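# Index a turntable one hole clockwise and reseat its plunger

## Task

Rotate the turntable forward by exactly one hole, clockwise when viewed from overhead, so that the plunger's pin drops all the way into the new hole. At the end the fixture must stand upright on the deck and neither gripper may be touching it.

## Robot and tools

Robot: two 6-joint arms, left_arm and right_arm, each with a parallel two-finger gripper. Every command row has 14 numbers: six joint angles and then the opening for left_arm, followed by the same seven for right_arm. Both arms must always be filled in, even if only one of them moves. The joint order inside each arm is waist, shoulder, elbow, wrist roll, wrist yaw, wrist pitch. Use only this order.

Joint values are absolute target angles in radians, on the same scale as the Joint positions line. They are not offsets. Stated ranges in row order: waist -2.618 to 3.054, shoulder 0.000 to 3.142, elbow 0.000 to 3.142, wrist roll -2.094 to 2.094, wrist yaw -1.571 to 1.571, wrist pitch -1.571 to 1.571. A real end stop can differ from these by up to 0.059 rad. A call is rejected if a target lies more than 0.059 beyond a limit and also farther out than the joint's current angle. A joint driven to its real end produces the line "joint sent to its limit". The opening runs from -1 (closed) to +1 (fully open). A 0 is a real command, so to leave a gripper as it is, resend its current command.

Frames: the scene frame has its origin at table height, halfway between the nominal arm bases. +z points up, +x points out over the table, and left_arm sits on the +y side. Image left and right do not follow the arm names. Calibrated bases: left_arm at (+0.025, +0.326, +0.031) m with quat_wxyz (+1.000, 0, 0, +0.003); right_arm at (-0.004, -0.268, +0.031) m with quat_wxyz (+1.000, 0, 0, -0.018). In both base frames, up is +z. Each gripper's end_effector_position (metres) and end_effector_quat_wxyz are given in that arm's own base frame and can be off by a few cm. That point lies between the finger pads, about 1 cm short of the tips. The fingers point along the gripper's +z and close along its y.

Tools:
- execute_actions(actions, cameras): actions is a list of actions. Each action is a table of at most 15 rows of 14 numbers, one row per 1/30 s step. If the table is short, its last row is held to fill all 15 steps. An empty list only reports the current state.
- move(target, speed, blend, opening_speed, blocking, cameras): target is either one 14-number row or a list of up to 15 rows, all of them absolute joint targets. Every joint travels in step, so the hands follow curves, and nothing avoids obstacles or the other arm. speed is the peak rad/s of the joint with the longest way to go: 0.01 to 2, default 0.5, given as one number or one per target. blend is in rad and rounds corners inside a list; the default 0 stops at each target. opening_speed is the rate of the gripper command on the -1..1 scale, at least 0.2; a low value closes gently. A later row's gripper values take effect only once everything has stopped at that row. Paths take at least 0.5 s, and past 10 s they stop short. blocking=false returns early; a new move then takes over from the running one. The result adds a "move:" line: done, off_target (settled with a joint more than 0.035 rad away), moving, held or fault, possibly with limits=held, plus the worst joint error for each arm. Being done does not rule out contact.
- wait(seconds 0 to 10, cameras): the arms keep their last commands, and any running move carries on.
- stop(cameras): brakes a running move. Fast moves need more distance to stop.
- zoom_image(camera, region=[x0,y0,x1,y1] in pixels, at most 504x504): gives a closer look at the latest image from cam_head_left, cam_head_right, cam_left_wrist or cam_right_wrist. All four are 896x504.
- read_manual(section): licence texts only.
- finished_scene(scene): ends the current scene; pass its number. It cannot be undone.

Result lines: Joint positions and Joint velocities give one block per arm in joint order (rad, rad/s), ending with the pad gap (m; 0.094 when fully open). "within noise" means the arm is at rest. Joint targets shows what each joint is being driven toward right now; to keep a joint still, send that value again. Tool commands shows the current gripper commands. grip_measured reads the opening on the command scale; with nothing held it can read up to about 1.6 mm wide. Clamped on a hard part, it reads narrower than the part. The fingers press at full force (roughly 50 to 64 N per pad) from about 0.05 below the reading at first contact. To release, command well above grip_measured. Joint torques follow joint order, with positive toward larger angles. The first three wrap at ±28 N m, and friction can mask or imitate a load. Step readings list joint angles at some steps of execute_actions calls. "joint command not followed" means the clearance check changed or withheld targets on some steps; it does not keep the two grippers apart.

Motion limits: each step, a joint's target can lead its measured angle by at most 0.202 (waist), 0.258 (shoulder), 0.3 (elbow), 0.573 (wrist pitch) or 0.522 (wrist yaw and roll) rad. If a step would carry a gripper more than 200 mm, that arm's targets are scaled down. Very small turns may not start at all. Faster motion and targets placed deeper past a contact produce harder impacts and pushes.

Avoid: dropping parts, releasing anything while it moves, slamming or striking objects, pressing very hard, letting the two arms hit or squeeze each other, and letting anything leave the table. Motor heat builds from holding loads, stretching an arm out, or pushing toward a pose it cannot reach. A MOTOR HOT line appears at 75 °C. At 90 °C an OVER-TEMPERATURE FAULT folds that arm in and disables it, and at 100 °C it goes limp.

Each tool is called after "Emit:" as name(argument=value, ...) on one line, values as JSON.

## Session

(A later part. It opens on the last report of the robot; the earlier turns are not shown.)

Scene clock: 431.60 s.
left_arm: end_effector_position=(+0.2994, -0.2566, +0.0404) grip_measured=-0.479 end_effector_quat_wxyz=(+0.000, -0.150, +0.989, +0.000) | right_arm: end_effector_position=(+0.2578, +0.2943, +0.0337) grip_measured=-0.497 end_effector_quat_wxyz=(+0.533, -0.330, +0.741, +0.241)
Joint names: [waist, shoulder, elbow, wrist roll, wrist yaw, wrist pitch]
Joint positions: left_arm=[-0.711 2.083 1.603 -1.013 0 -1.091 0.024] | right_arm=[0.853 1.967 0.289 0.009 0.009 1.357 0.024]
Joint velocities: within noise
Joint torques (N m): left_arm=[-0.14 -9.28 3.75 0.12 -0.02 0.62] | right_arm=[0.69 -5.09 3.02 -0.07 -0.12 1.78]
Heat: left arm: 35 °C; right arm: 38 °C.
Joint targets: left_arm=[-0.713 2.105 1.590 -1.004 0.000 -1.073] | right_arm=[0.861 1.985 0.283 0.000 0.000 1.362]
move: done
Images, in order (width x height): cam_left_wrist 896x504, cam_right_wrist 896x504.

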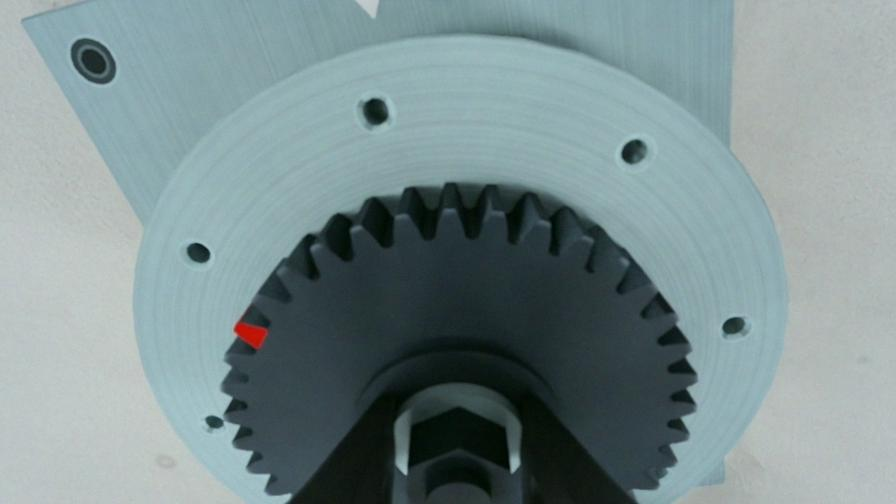

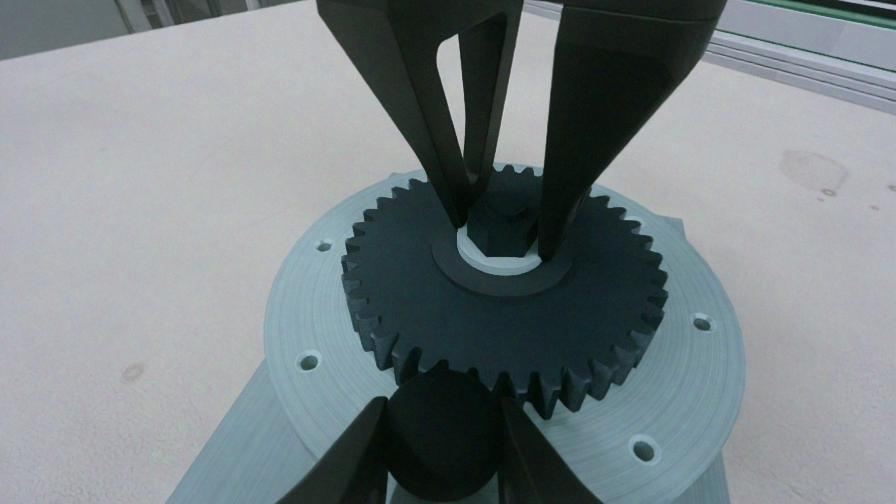

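Emit:
move(target=[-0.713,2.105,1.590,-1.004,0,-1.073,-0.85,0.861,1.895,0.283,0,0,1.272,-0.65], speed=0.06, cameras=["cam_left_wrist","cam_right_wrist"])

Scene clock: 444.27 s.
left_arm: end_effector_position=(+0.2994, -0.2566, +0.0404) grip_measured=-0.479 end_effector_quat_wxyz=(+0.000, -0.150, +0.989, +0.000) | right_arm: end_effector_position=(+0.2574, +0.2939, +0.0336) grip_measured=-0.497 end_effector_quat_wxyz=(+0.524, -0.333, +0.748, +0.237)
Joint names: [waist, shoulder, elbow, wrist roll, wrist yaw, wrist pitch]
Joint positions: left_arm=[-0.711 2.083 1.603 -1.013 0 -1.091 0.024] | right_arm=[0.853 1.925 0.295 0.009 0.009 1.284 0.024]
Joint velocities: within noise
Joint torques (N m): left_arm=[-0.17 -9.28 3.79 0.12 0 0.62] | right_arm=[0.7 -8.7 2.8 -0.06 -0.11 1.64]
Heat: left arm: 34 °C; right arm: 38 °C.
Joint targets: left_arm=[-0.713 2.105 1.590 -1.004 0.000 -1.073] | right_arm=[0.861 1.895 0.283 0.000 0.000 1.272]
move: done
Images, in order (width x height): cam_left_wrist 896x504, cam_right_wrist 896x504.

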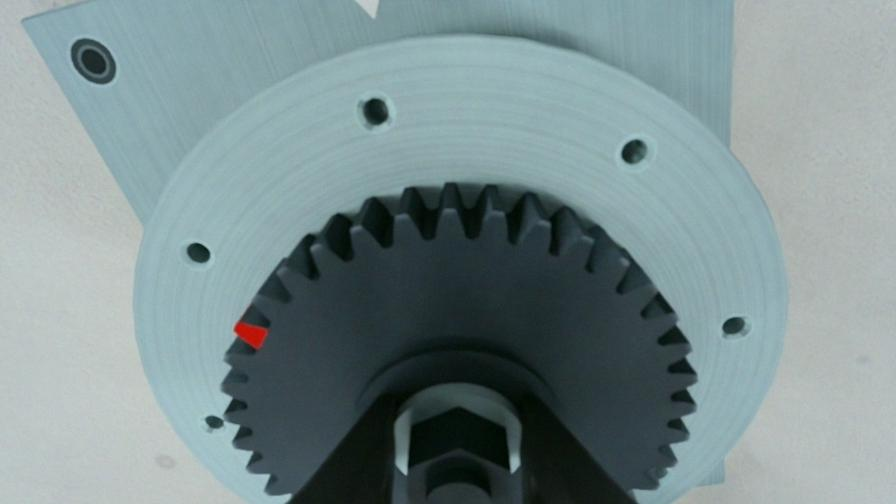

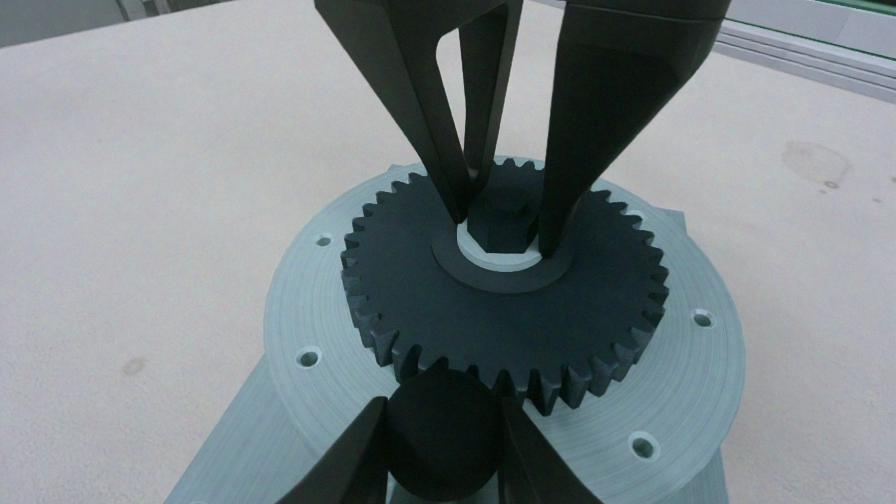

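Emit:
move(target=[-0.713,2.105,1.590,-1.004,0,-1.073,-0.85,0.861,1.81,0.283,0,0,1.272,-0.8], speed=0.06, cameras=["cam_left_wrist","cam_right_wrist"])

Scene clock: 454.07 s.
left_arm: end_effector_position=(+0.2993, -0.2567, +0.0404) grip_measured=-0.479 end_effector_quat_wxyz=(+0.000, -0.150, +0.989, +0.000) | right_arm: end_effector_position=(+0.2558, +0.2920, +0.0349) grip_measured=-0.497 end_effector_quat_wxyz=(+0.512, -0.336, +0.756, +0.231)
Joint names: [waist, shoulder, elbow, wrist roll, wrist yaw, wrist pitch]
Joint positions: left_arm=[-0.711 2.083 1.603 -1.013 0.001 -1.091 0.024] | right_arm=[0.853 1.865 0.297 0.009 0.009 1.191 0.024]
Joint velocities: within noise
Joint torques (N m): left_arm=[-0.13 -9.25 3.78 0.12 0 0.61] | right_arm=[0.68 -10.54 3.03 -0.08 -0.11 2.45]
Heat: left arm: 34 °C; right arm: 38 °C.
Joint targets: left_arm=[-0.713 2.105 1.590 -1.004 0.000 -1.073] | right_arm=[0.861 1.810 0.283 0.000 0.000 1.272]
move: off_target (right_arm); right_arm: the wrist pitch is farthest, 0.081 rad from its target
Images, in order (width x height): cam_left_wrist 896x504, cam_right_wrist 896x504.

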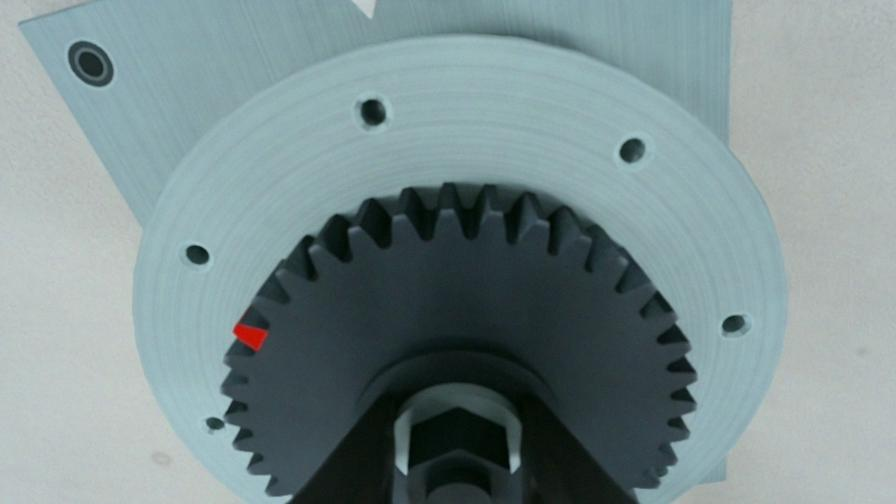

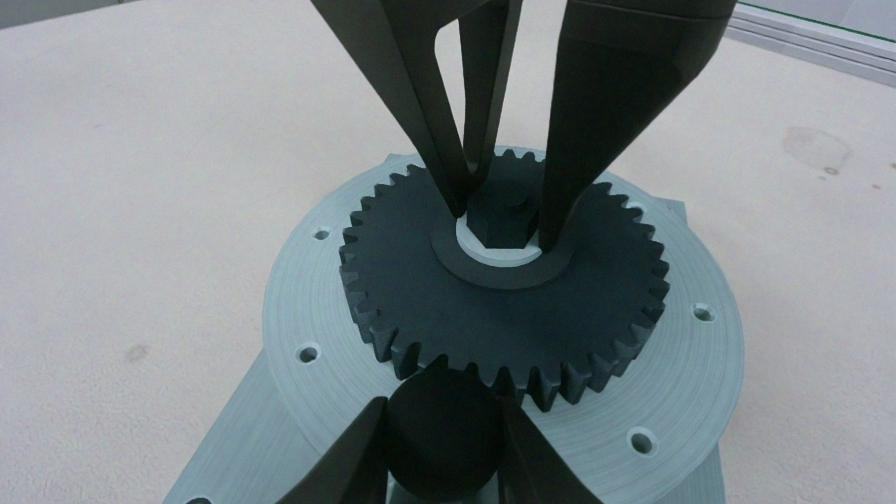

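Emit:
move(target=[-0.713,2.105,1.590,-1.004,0,-1.073,-0.85,0.861,1.80,0.283,0,0,1.45,-0.85], speed=0.1, cameras=["cam_right_wrist"])

Scene clock: 465.87 s.
left_arm: end_effector_position=(+0.2983, -0.2578, +0.0404) grip_measured=-0.479 end_effector_quat_wxyz=(-0.003, -0.150, +0.989, -0.003) | right_arm: end_effector_position=(+0.2546, +0.2905, +0.0378) grip_measured=-0.497 end_effector_quat_wxyz=(+0.518, -0.335, +0.752, +0.234)
Joint names: [waist, shoulder, elbow, wrist roll, wrist yaw, wrist pitch]
Joint positions: left_arm=[-0.711 2.083 1.603 -1.013 0.009 -1.091 0.024] | right_arm=[0.853 1.865 0.283 0.009 0.009 1.221 0.024]
Joint velocities: within noise
Joint torques (N m): left_arm=[-0.17 -9.2 3.81 0.12 -0.08 0.62] | right_arm=[0.72 -11.25 4.22 -0.06 -0.11 3.83]
Heat: left arm: 33 °C; right arm: 41 °C.
Joint targets: left_arm=[-0.713 2.105 1.590 -1.004 0.000 -1.073] | right_arm=[0.861 1.800 0.283 0.000 0.000 1.450]
move: off_target (right_arm); right_arm: the wrist pitch is farthest, 0.229 rad from its target
Images, in order (width x height): cam_right_wrist 896x504.

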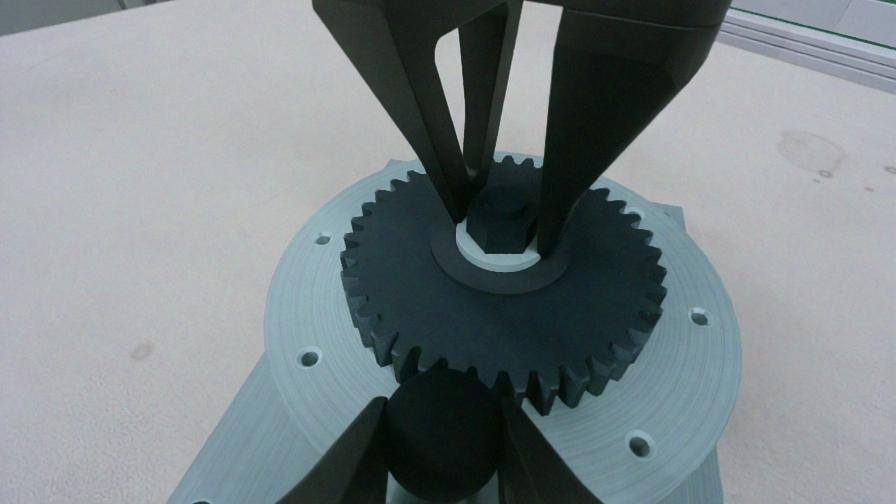

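Emit:
wait(seconds=0, cameras=["cam_left_wrist","cam_head_left","cam_head_right"])

Emit:
zoom_image(camera="cam_head_right", region=[380, 260, 500, 370])

Scene clock: 473.97 s.
left_arm: end_effector_position=(+0.2983, -0.2578, +0.0404) grip_measured=-0.479 end_effector_quat_wxyz=(-0.003, -0.150, +0.989, -0.003) | right_arm: end_effector_position=(+0.2545, +0.2905, +0.0376) grip_measured=-0.497 end_effector_quat_wxyz=(+0.518, -0.335, +0.752, +0.234)
Joint names: [waist, shoulder, elbow, wrist roll, wrist yaw, wrist pitch]
Joint positions: left_arm=[-0.711 2.083 1.603 -1.013 0.009 -1.091 0.024] | right_arm=[0.853 1.865 0.283 0.009 0.009 1.221 0.024]
Joint velocities: within noise
Joint torques (N m): left_arm=[-0.14 -9.25 3.79 0.11 -0.08 0.61] | right_arm=[0.73 -11.22 4.23 -0.07 -0.11 3.83]
Heat: left arm: 33 °C; right arm: 46 °C.
Joint targets: left_arm=[-0.713 2.105 1.590 -1.004 0.000 -1.073] | right_arm=[0.861 1.800 0.283 0.000 0.000 1.450]
Tool commands: left_gripper/opening=-0.85 right_gripper/opening=-0.85
Images, in order (width x height): cam_head_left 896x504, cam_head_right 896x504, cam_left_wrist 896x504.

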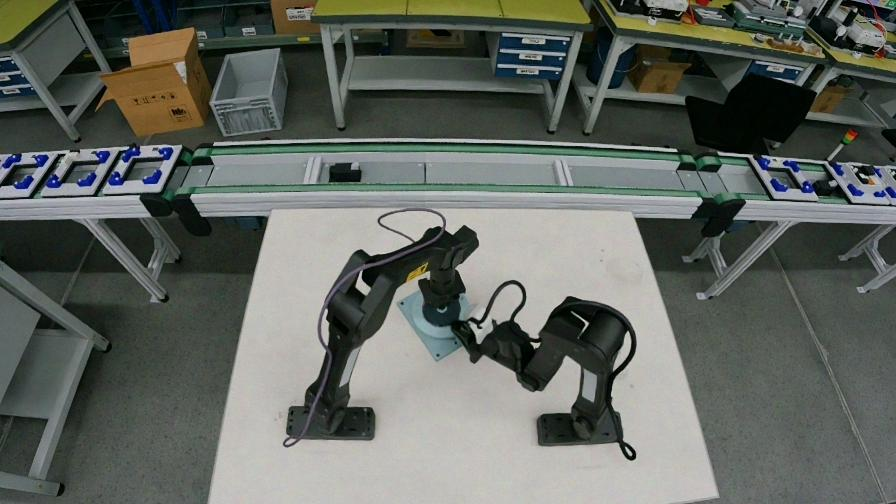

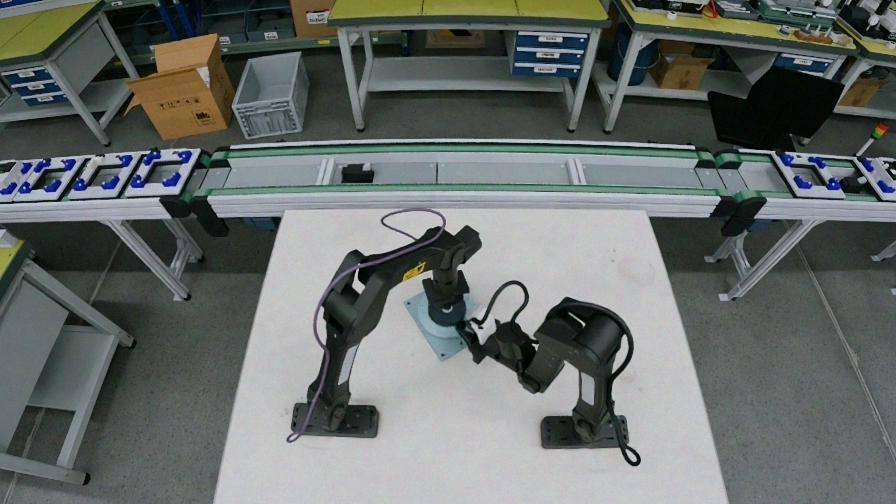

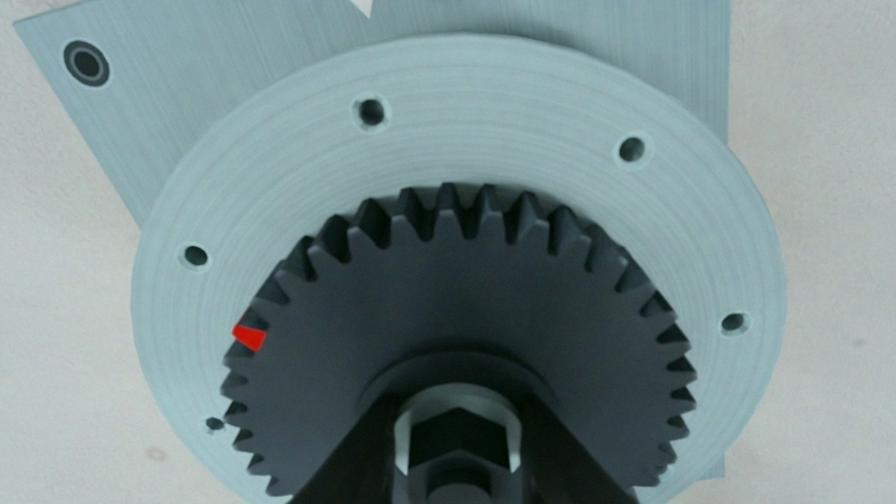

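Scaled by 4.200 from the camera's 896x504 image, which has a finer 1280x720 frame.

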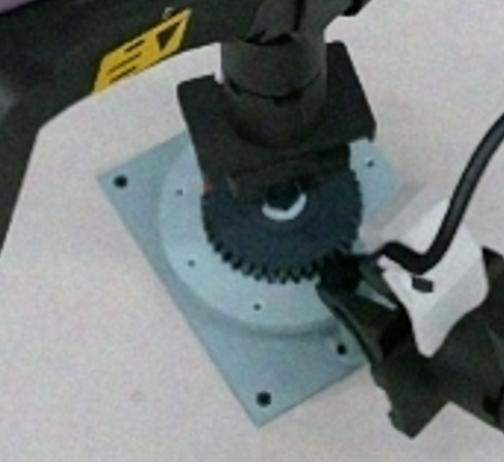

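Emit:
move(target=[-0.713,2.165,1.590,-1.004,0,-1.073,-0.9,0.861,1.80,0.27,0,0,1.56,-0.9], speed=0.1, cameras=["cam_right_wrist","cam_left_wrist"])

Scene clock: 491.77 s.
left_arm: end_effector_position=(+0.2959, -0.2596, +0.0384) grip_measured=-0.479 end_effector_quat_wxyz=(-0.008, -0.148, +0.989, -0.003) | right_arm: end_effector_position=(+0.2527, +0.2885, +0.0408) grip_measured=-0.498 end_effector_quat_wxyz=(+0.525, -0.333, +0.747, +0.237)
Joint names: [waist, shoulder, elbow, wrist roll, wrist yaw, wrist pitch]
Joint positions: left_arm=[-0.715 2.089 1.603 -1.013 0.017 -1.092 0.024] | right_arm=[0.853 1.865 0.266 0.009 0.009 1.255 0.024]
Joint velocities: within noise
Joint torques (N m): left_arm=[0.16 -4.34 3.81 0.12 -0.15 0.64] | right_arm=[0.72 -11.19 4.53 -0.07 -0.1 4.48]
Heat: left arm: 33 °C; right arm: 53 °C.
Joint targets: left_arm=[-0.713 2.165 1.590 -1.004 0.000 -1.073] | right_arm=[0.861 1.800 0.270 0.000 0.000 1.556]
joint sent to its limit (right arm) — the wrist pitch, upper limit.
move: off_target (left_arm, right_arm); left_arm: the shoulder is farthest, 0.076 rad from its target; right_arm: the wrist pitch is farthest, 0.305 rad from its target
Images, in order (width x height): cam_left_wrist 896x504, cam_right_wrist 896x504.

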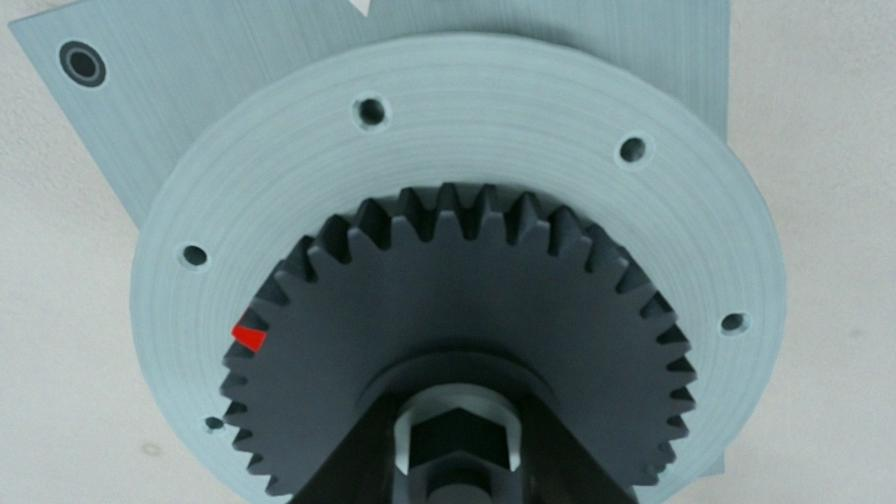

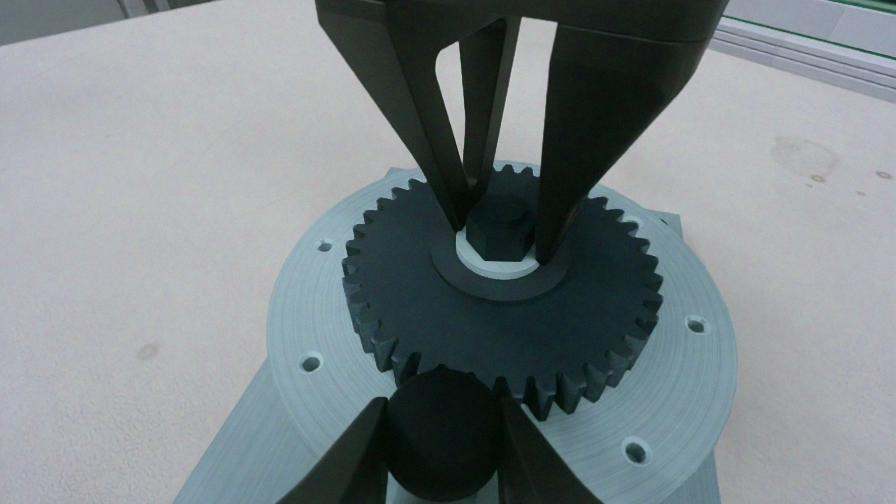

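Emit:
zoom_image(camera="cam_right_wrist", region=[300, 300, 600, 504])

Emit:
zoom_image(camera="cam_head_left", region=[380, 265, 500, 365])

Scaled by 1.680 from the camera's 896x504 image, which has a finer 1280x720 frame.

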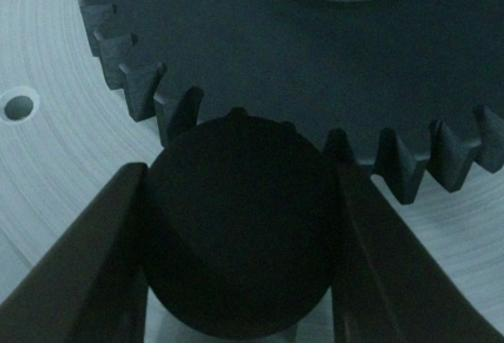

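This scene's latest camera images include none from cam_head_left. They are from: cam_left_wrist, cam_right_wrist. cam_head_left's image comes with the result of a call that names it in "cameras".

Emit:
move(target=[-0.713,2.105,1.590,-1.004,0,-1.073,-0.85,0.861,1.985,0.283,0,0,1.362,-0.65], speed=0.1, cameras=["cam_right_wrist","cam_head_left"])

Emit:
zoom_image(camera="cam_head_left", region=[380, 265, 500, 365])

Scene clock: 525.63 s.
left_arm: end_effector_position=(+0.2963, -0.2592, +0.0390) grip_measured=-0.479 end_effector_quat_wxyz=(-0.007, -0.148, +0.989, -0.003) | right_arm: end_effector_position=(+0.2531, +0.2889, +0.0355) grip_measured=-0.498 end_effector_quat_wxyz=(+0.536, -0.329, +0.739, +0.242)
Joint names: [waist, shoulder, elbow, wrist roll, wrist yaw, wrist pitch]
Joint positions: left_arm=[-0.715 2.087 1.603 -1.013 0.014 -1.092 0.024] | right_arm=[0.853 1.959 0.259 0.009 0.009 1.386 0.024]
Joint velocities: within noise
Joint torques (N m): left_arm=[0.14 -9.61 3.81 0.11 -0.12 0.62] | right_arm=[0.69 -4.23 5.83 -0.06 -0.09 1.53]
Heat: left arm: 32 °C; right arm: 74 °C. Fold the right arm in close to its base, or ease its load, before you think long.
Joint targets: left_arm=[-0.713 2.105 1.590 -1.004 0.000 -1.073] | right_arm=[0.861 1.985 0.283 0.000 0.000 1.362]
MOTOR HOT: the wrist pitch of the right arm reports 74 °C; the controller's stop level is 90 °C. To cool a motor, set the load down, stop pushing, or move to a pose that needs little force.
move: done
Images, in order (width x height): cam_head_left 896x504, cam_right_wrist 896x504.

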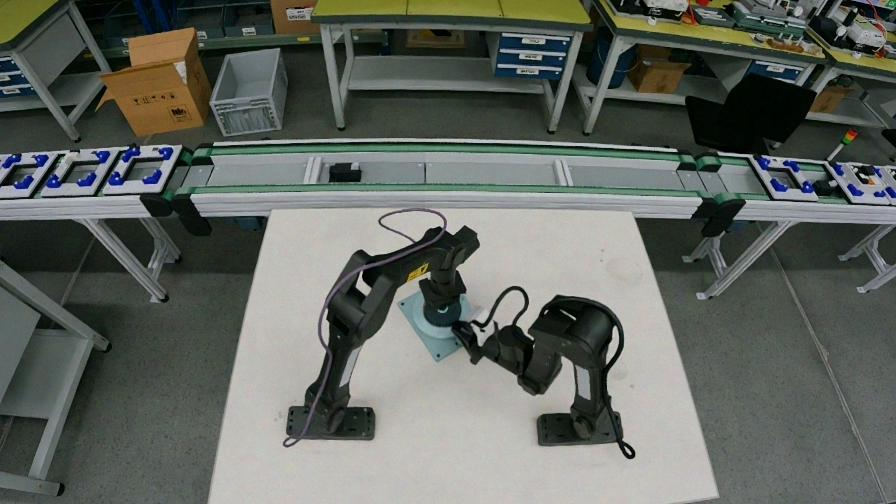

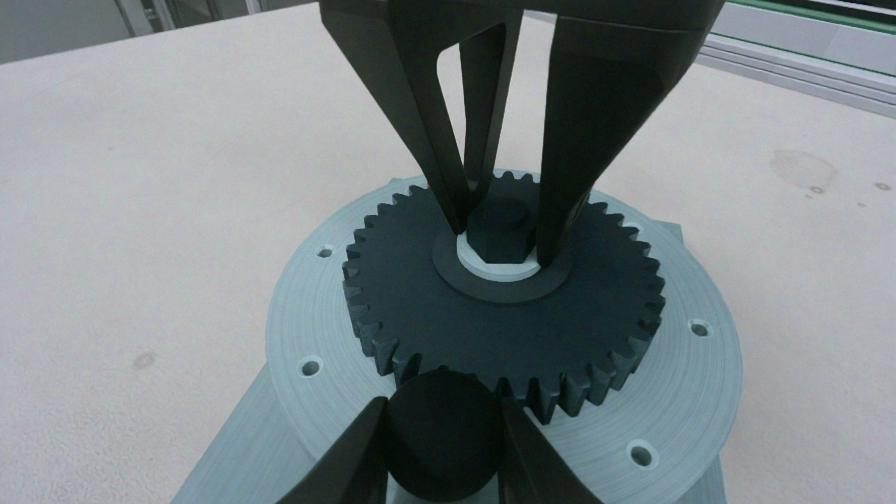

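Scaled by 4.200 from the camera's 896x504 image, which has a finer 1280x720 frame.

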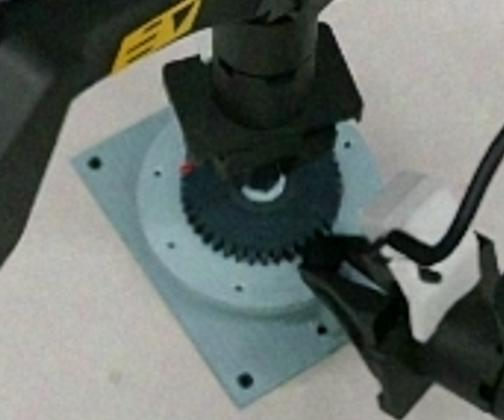

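Emit:
move(target=[[-0.713,2.105,1.590,-1.004,0,-1.073,-0.1,0.861,1.985,0.283,0,0,1.362,-0.2],[-0.713,2.07,1.995,-1.004,0,-1.47,-0.1,0.861,1.8,0.1,0,0,1.362,0],[-0.72,0.84,0.3,0,0,0.35,0,0.861,1.294,0.427,0,0,0.167,0.3]], speed=0.6, opening_speed=1, cameras=["cam_right_wrist","cam_left_wrist"])

Scene clock: 597.93 s.
left_arm: end_effector_position=(+0.2497, -0.2172, +0.1921) grip_measured=-0.002 end_effector_quat_wxyz=(+0.588, +0.270, +0.728, -0.226) | right_arm: end_effector_position=(+0.2219, +0.2532, +0.0529) grip_measured=+0.298 end_effector_quat_wxyz=(+0.374, -0.372, +0.833, +0.167)
Joint names: [waist, shoulder, elbow, wrist roll, wrist yaw, wrist pitch]
Joint positions: left_arm=[-0.715 0.855 0.314 -0.01 0.007 0.334 0.047] | right_arm=[0.853 1.313 0.406 0.009 0.009 0.18 0.061]
Joint velocities: within noise
Joint torques (N m): left_arm=[-0.42 -2.44 4.97 0.12 -0.08 2.39] | right_arm=[0.76 -5.26 9.73 -0.07 -0.11 1.37]
Heat: left arm: 35 °C; right arm: 50 °C.
Joint targets: left_arm=[-0.720 0.840 0.300 0.000 0.000 0.350] | right_arm=[0.861 1.294 0.427 0.000 0.000 0.167]
MOTOR HOT: cleared for the motors of the right arm.
move: done
Images, in order (width x height): cam_left_wrist 896x504, cam_right_wrist 896x504.

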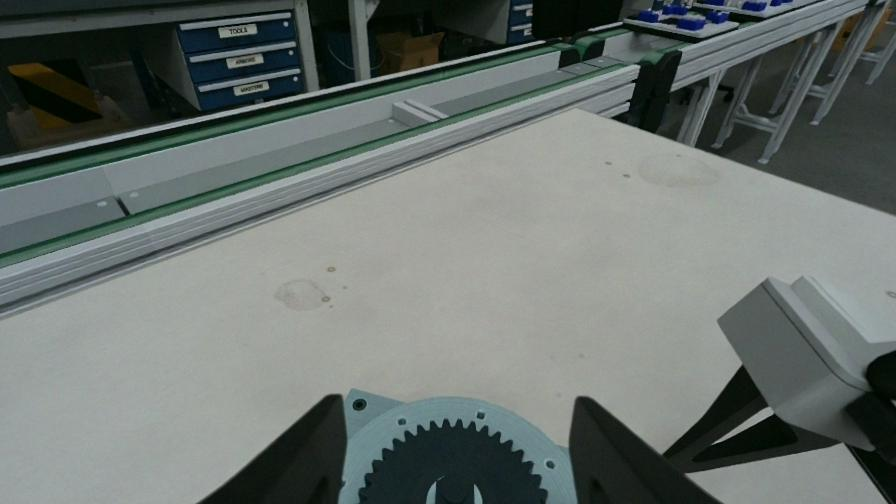

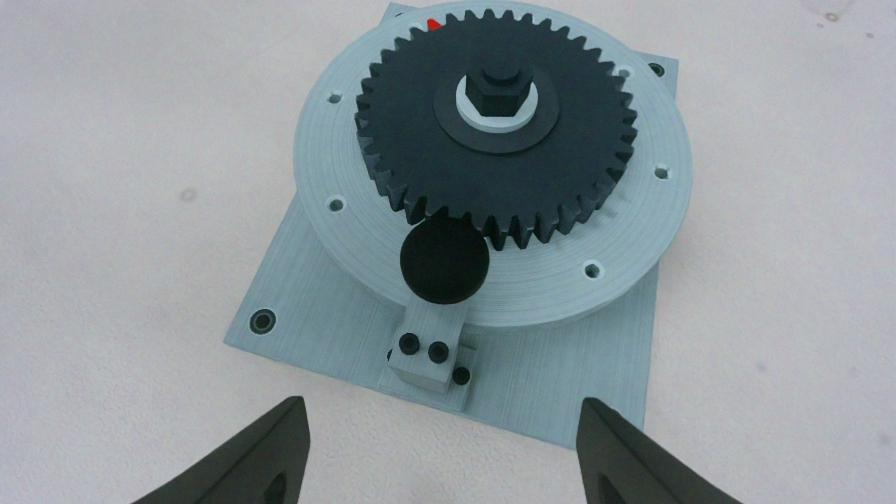

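Emit:
move(target=[[-0.85,0.7,0.3,0,0,-0.15,0,0.855,1.49,1.0,0,0,-0.605,0.3],[-0.85,0.7,0.3,0,0,-0.15,0,0.857,1.707,0.95,0,0,-0.345,0.3]], speed=[0.6,0.3], cameras=["cam_right_wrist","cam_left_wrist"])

Scene clock: 625.23 s.
left_arm: end_effector_position=(+0.1887, -0.2117, +0.1256) grip_measured=-0.002 end_effector_quat_wxyz=(+0.451, +0.352, +0.793, -0.208) | right_arm: end_effector_position=(+0.2566, +0.2929, +0.0402) grip_measured=+0.298 end_effector_quat_wxyz=(+0.219, -0.397, +0.886, +0.096)
Joint names: [waist, shoulder, elbow, wrist roll, wrist yaw, wrist pitch]
Joint positions: left_arm=[-0.843 0.713 0.314 -0.01 0.005 -0.133 0.047] | right_arm=[0.853 1.695 0.958 0.009 0.009 -0.352 0.061]
Joint velocities: within noise
Joint torques (N m): left_arm=[-0.58 -1.22 4.97 0.13 -0.07 1.86] | right_arm=[0.31 -6.56 7.08 -0.06 -0.1 1.1]
Heat: left arm: 32 °C; right arm: 47 °C.
Joint targets: left_arm=[-0.850 0.700 0.300 0.000 0.000 -0.150] | right_arm=[0.857 1.707 0.950 0.000 0.000 -0.345]
move: done
Images, in order (width x height): cam_left_wrist 896x504, cam_right_wrist 896x504.

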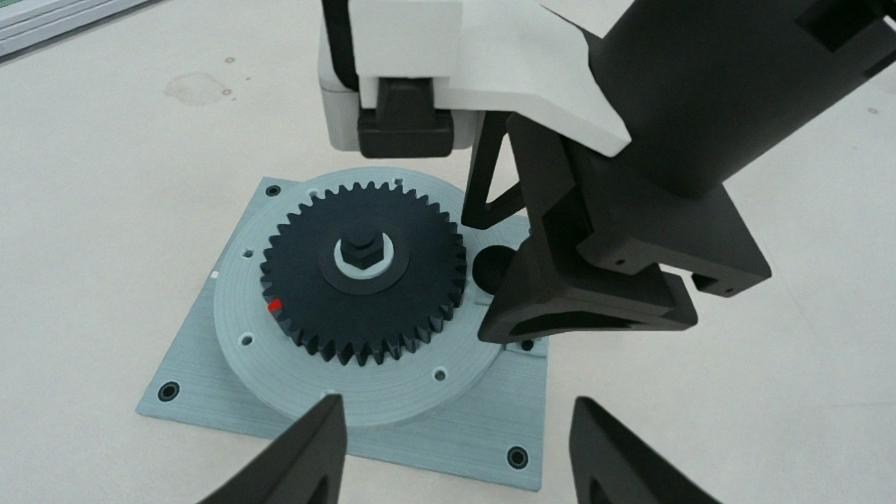

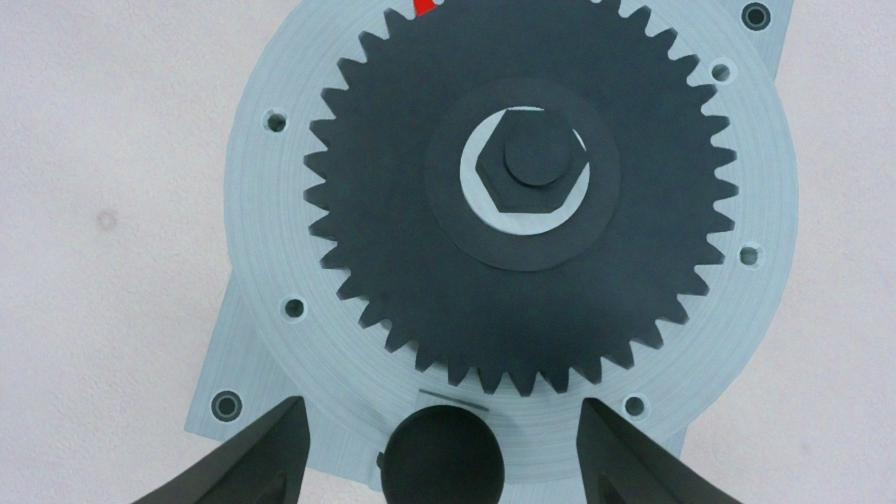

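Emit:
zoom_image(camera="cam_right_wrist", region=[340, 370, 560, 504])

Emit:
zoom_image(camera="cam_left_wrist", region=[420, 200, 620, 380])

Scaled by 2.291 from the camera's 896x504 image, which has a finer 1280x720 frame.

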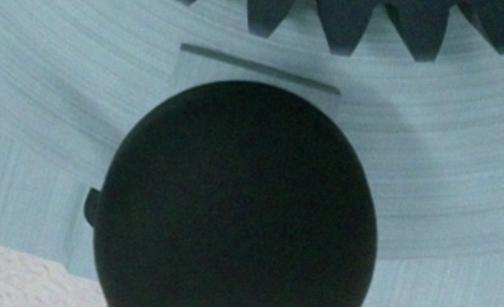

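Scaled by 2.520 from the camera's 896x504 image, which has a finer 1280x720 frame.

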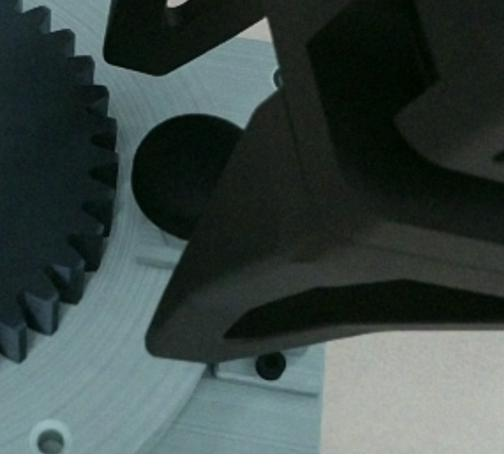

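Emit:
move(target=[[-0.85,0.7,0.3,0,0,-0.15,0,0.853,1.709,0.930,0,0,-0.335,0.3],[-0.85,0.7,0.3,0,0,-0.15,0,0.853,1.709,0.930,0,0,-0.335,-0.9]], speed=0.3, opening_speed=0.5, cameras=["cam_right_wrist","cam_left_wrist"])

Scene clock: 647.57 s.
left_arm: end_effector_position=(+0.1887, -0.2117, +0.1255) grip_measured=-0.002 end_effector_quat_wxyz=(+0.451, +0.353, +0.793, -0.207) | right_arm: end_effector_position=(+0.2542, +0.2902, +0.0355) grip_measured=-0.494 end_effector_quat_wxyz=(+0.216, -0.397, +0.887, +0.094)
Joint names: [waist, shoulder, elbow, wrist roll, wrist yaw, wrist pitch]
Joint positions: left_arm=[-0.843 0.713 0.314 -0.009 0.005 -0.133 0.047] | right_arm=[0.853 1.695 0.94 0.008 0.009 -0.341 0.024]
Joint velocities: within noise
Joint torques (N m): left_arm=[-0.62 -1.25 5.01 0.13 -0.06 1.86] | right_arm=[-0.12 -6.37 6.76 -0.07 -0.11 1.09]
Heat: left arm: 32 °C; right arm: 45 °C.
Joint targets: left_arm=[-0.850 0.700 0.300 0.000 0.000 -0.150] | right_arm=[0.853 1.709 0.930 0.000 0.000 -0.335]
move: done
Images, in order (width x height): cam_left_wrist 896x504, cam_right_wrist 896x504.

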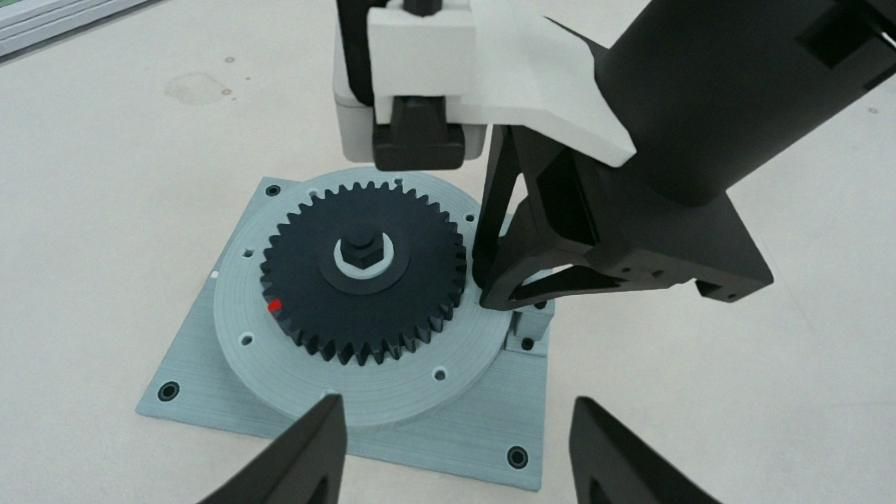

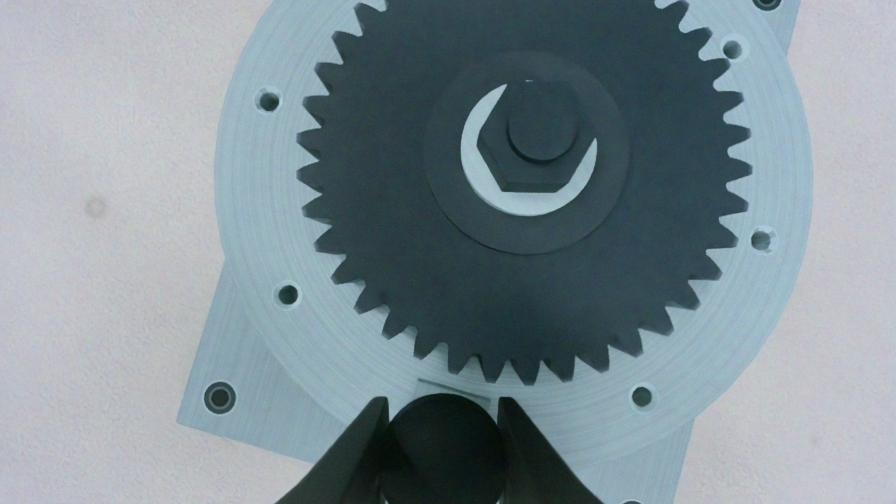

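Emit:
move(target=[-0.85,0.7,0.3,0,0,-0.15,0,0.853,1.645,0.992,0,0,-0.25,-0.9], speed=0.1, cameras=["cam_right_wrist","cam_left_wrist"])

Scene clock: 657.60 s.
left_arm: end_effector_position=(+0.1887, -0.2117, +0.1255) grip_measured=-0.002 end_effector_quat_wxyz=(+0.451, +0.353, +0.793, -0.207) | right_arm: end_effector_position=(+0.2549, +0.2910, +0.0366) grip_measured=-0.495 end_effector_quat_wxyz=(+0.218, -0.397, +0.886, +0.095)
Joint names: [waist, shoulder, elbow, wrist roll, wrist yaw, wrist pitch]
Joint positions: left_arm=[-0.843 0.713 0.314 -0.009 0.005 -0.133 0.047] | right_arm=[0.853 1.694 0.941 0.008 0.009 -0.338 0.024]
Joint velocities: within noise
Joint torques (N m): left_arm=[-0.59 -1.22 4.96 0.12 -0.06 1.86] | right_arm=[-0.08 -11.34 12.72 -0.06 -0.09 1.85]
Heat: left arm: 32 °C; right arm: 45 °C.
Joint targets: left_arm=[-0.850 0.700 0.300 0.000 0.000 -0.150] | right_arm=[0.853 1.645 0.992 0.000 0.000 -0.250]
move: off_target (right_arm); right_arm: the wrist pitch is farthest, 0.088 rad from its target
Images, in order (width x height): cam_left_wrist 896x504, cam_right_wrist 896x504.

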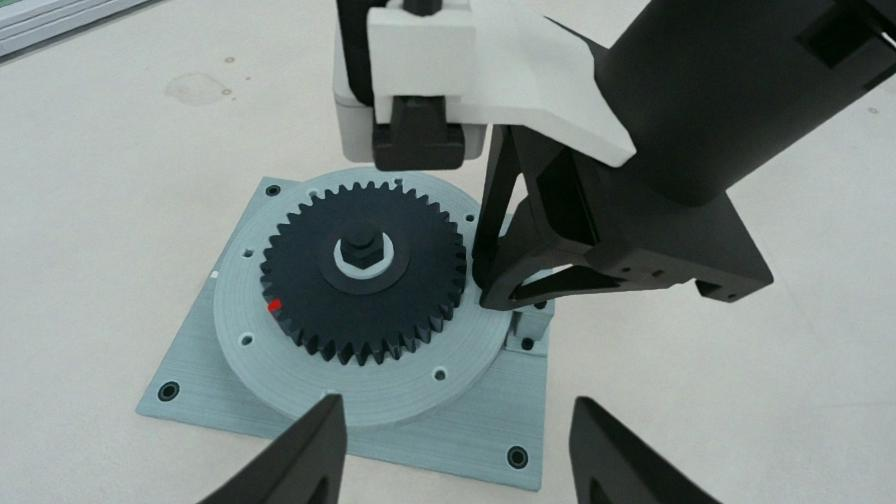

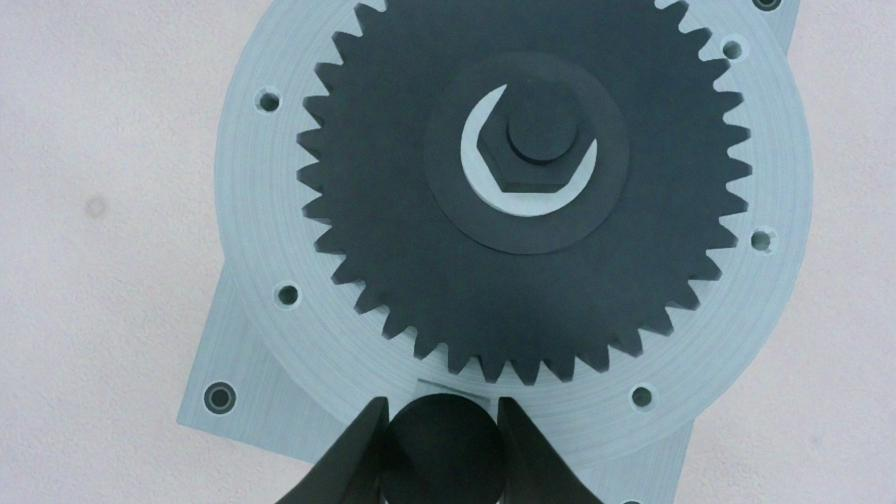

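Emit:
move(target=[-0.85,0.7,0.3,0,0,-0.15,0,0.853,1.595,1.035,0,0,-0.17,-0.9], speed=0.1, cameras=["cam_right_wrist","cam_left_wrist"])

Scene clock: 665.77 s.
left_arm: end_effector_position=(+0.1887, -0.2117, +0.1255) grip_measured=-0.002 end_effector_quat_wxyz=(+0.451, +0.353, +0.793, -0.207) | right_arm: end_effector_position=(+0.2557, +0.2919, +0.0401) grip_measured=-0.495 end_effector_quat_wxyz=(+0.221, -0.397, +0.886, +0.097)
Joint names: [waist, shoulder, elbow, wrist roll, wrist yaw, wrist pitch]
Joint positions: left_arm=[-0.843 0.713 0.314 -0.009 0.005 -0.133 0.047] | right_arm=[0.853 1.687 0.947 0.008 0.009 -0.344 0.024]
Joint velocities: within noise
Joint torques (N m): left_arm=[-0.61 -1.22 4.98 0.11 -0.06 1.87] | right_arm=[-0.06 -14.84 16.5 -0.06 -0.1 2.62]
Heat: left arm: 32 °C; right arm: 46 °C.
Joint targets: left_arm=[-0.850 0.700 0.300 0.000 0.000 -0.150] | right_arm=[0.853 1.595 1.035 0.000 0.000 -0.170]
move: off_target (right_arm); right_arm: the wrist pitch is farthest, 0.174 rad from its target
Images, in order (width x height): cam_left_wrist 896x504, cam_right_wrist 896x504.

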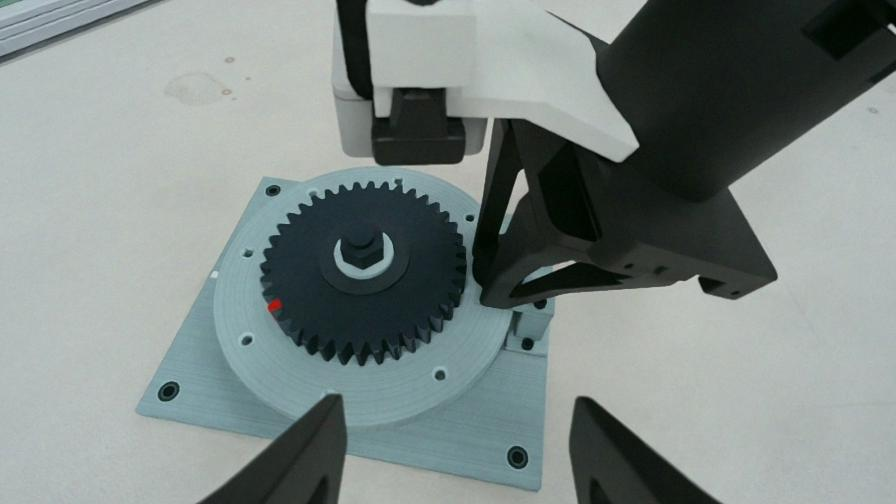

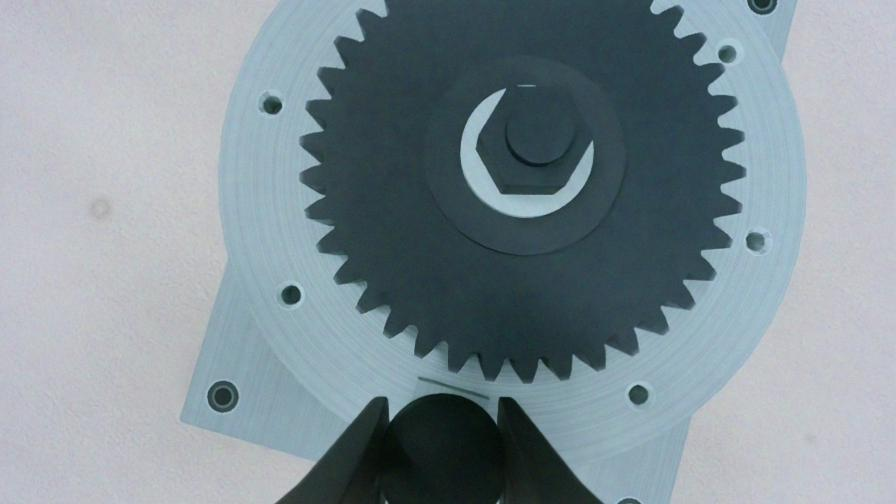

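Emit:
move(target=[-0.85,0.7,0.3,0,0,-0.15,0,0.853,1.565,1.065,0,0,-0.15,-0.9], speed=0.1, cameras=["cam_right_wrist","cam_left_wrist"])

Scene clock: 672.80 s.
left_arm: end_effector_position=(+0.1887, -0.2117, +0.1255) grip_measured=-0.002 end_effector_quat_wxyz=(+0.451, +0.353, +0.793, -0.207) | right_arm: end_effector_position=(+0.2561, +0.2923, +0.0441) grip_measured=-0.495 end_effector_quat_wxyz=(+0.221, -0.397, +0.886, +0.097)
Joint names: [waist, shoulder, elbow, wrist roll, wrist yaw, wrist pitch]
Joint positions: left_arm=[-0.843 0.713 0.314 -0.009 0.005 -0.133 0.047] | right_arm=[0.853 1.681 0.958 0.008 0.009 -0.36 0.024]
Joint velocities: within noise
Joint torques (N m): left_arm=[-0.57 -1.22 4.96 0.13 -0.06 1.86] | right_arm=[-0.12 -16.85 18.47 -0.07 -0.11 2.94]
Heat: left arm: 32 °C; right arm: 49 °C.
Joint targets: left_arm=[-0.850 0.700 0.300 0.000 0.000 -0.150] | right_arm=[0.853 1.565 1.065 0.000 0.000 -0.150]
move: off_target (right_arm); right_arm: the wrist pitch is farthest, 0.210 rad from its target
Images, in order (width x height): cam_left_wrist 896x504, cam_right_wrist 896x504.

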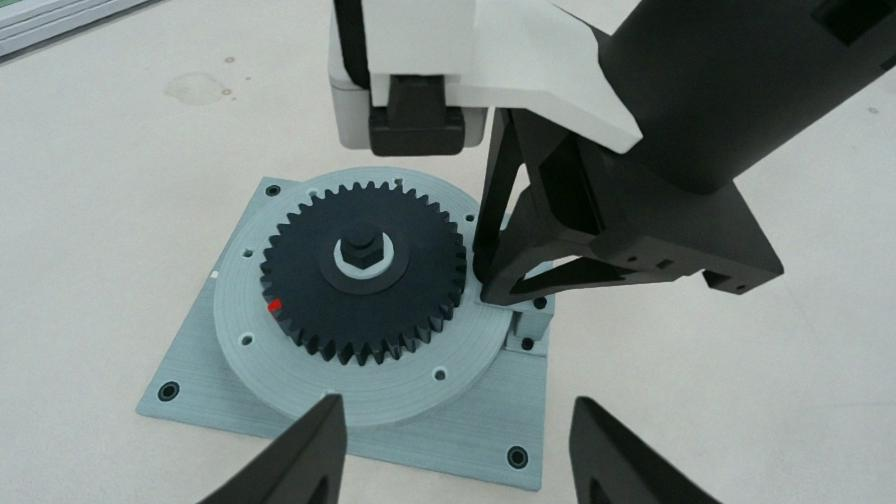

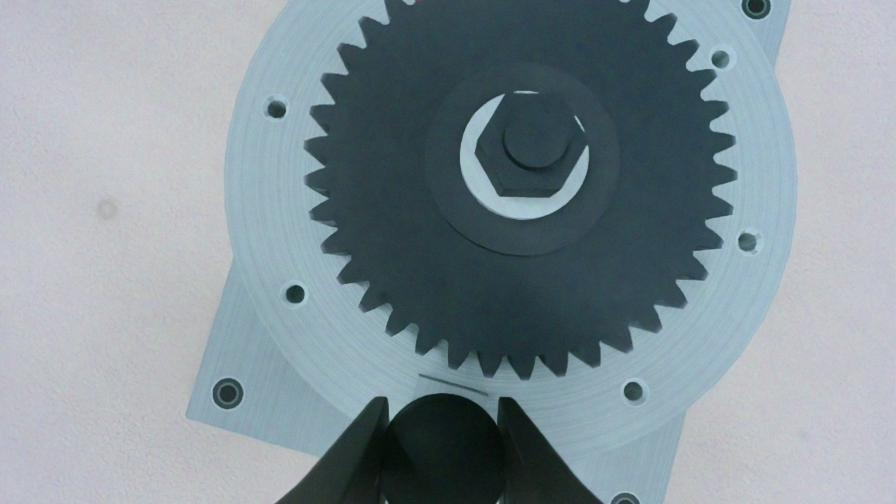

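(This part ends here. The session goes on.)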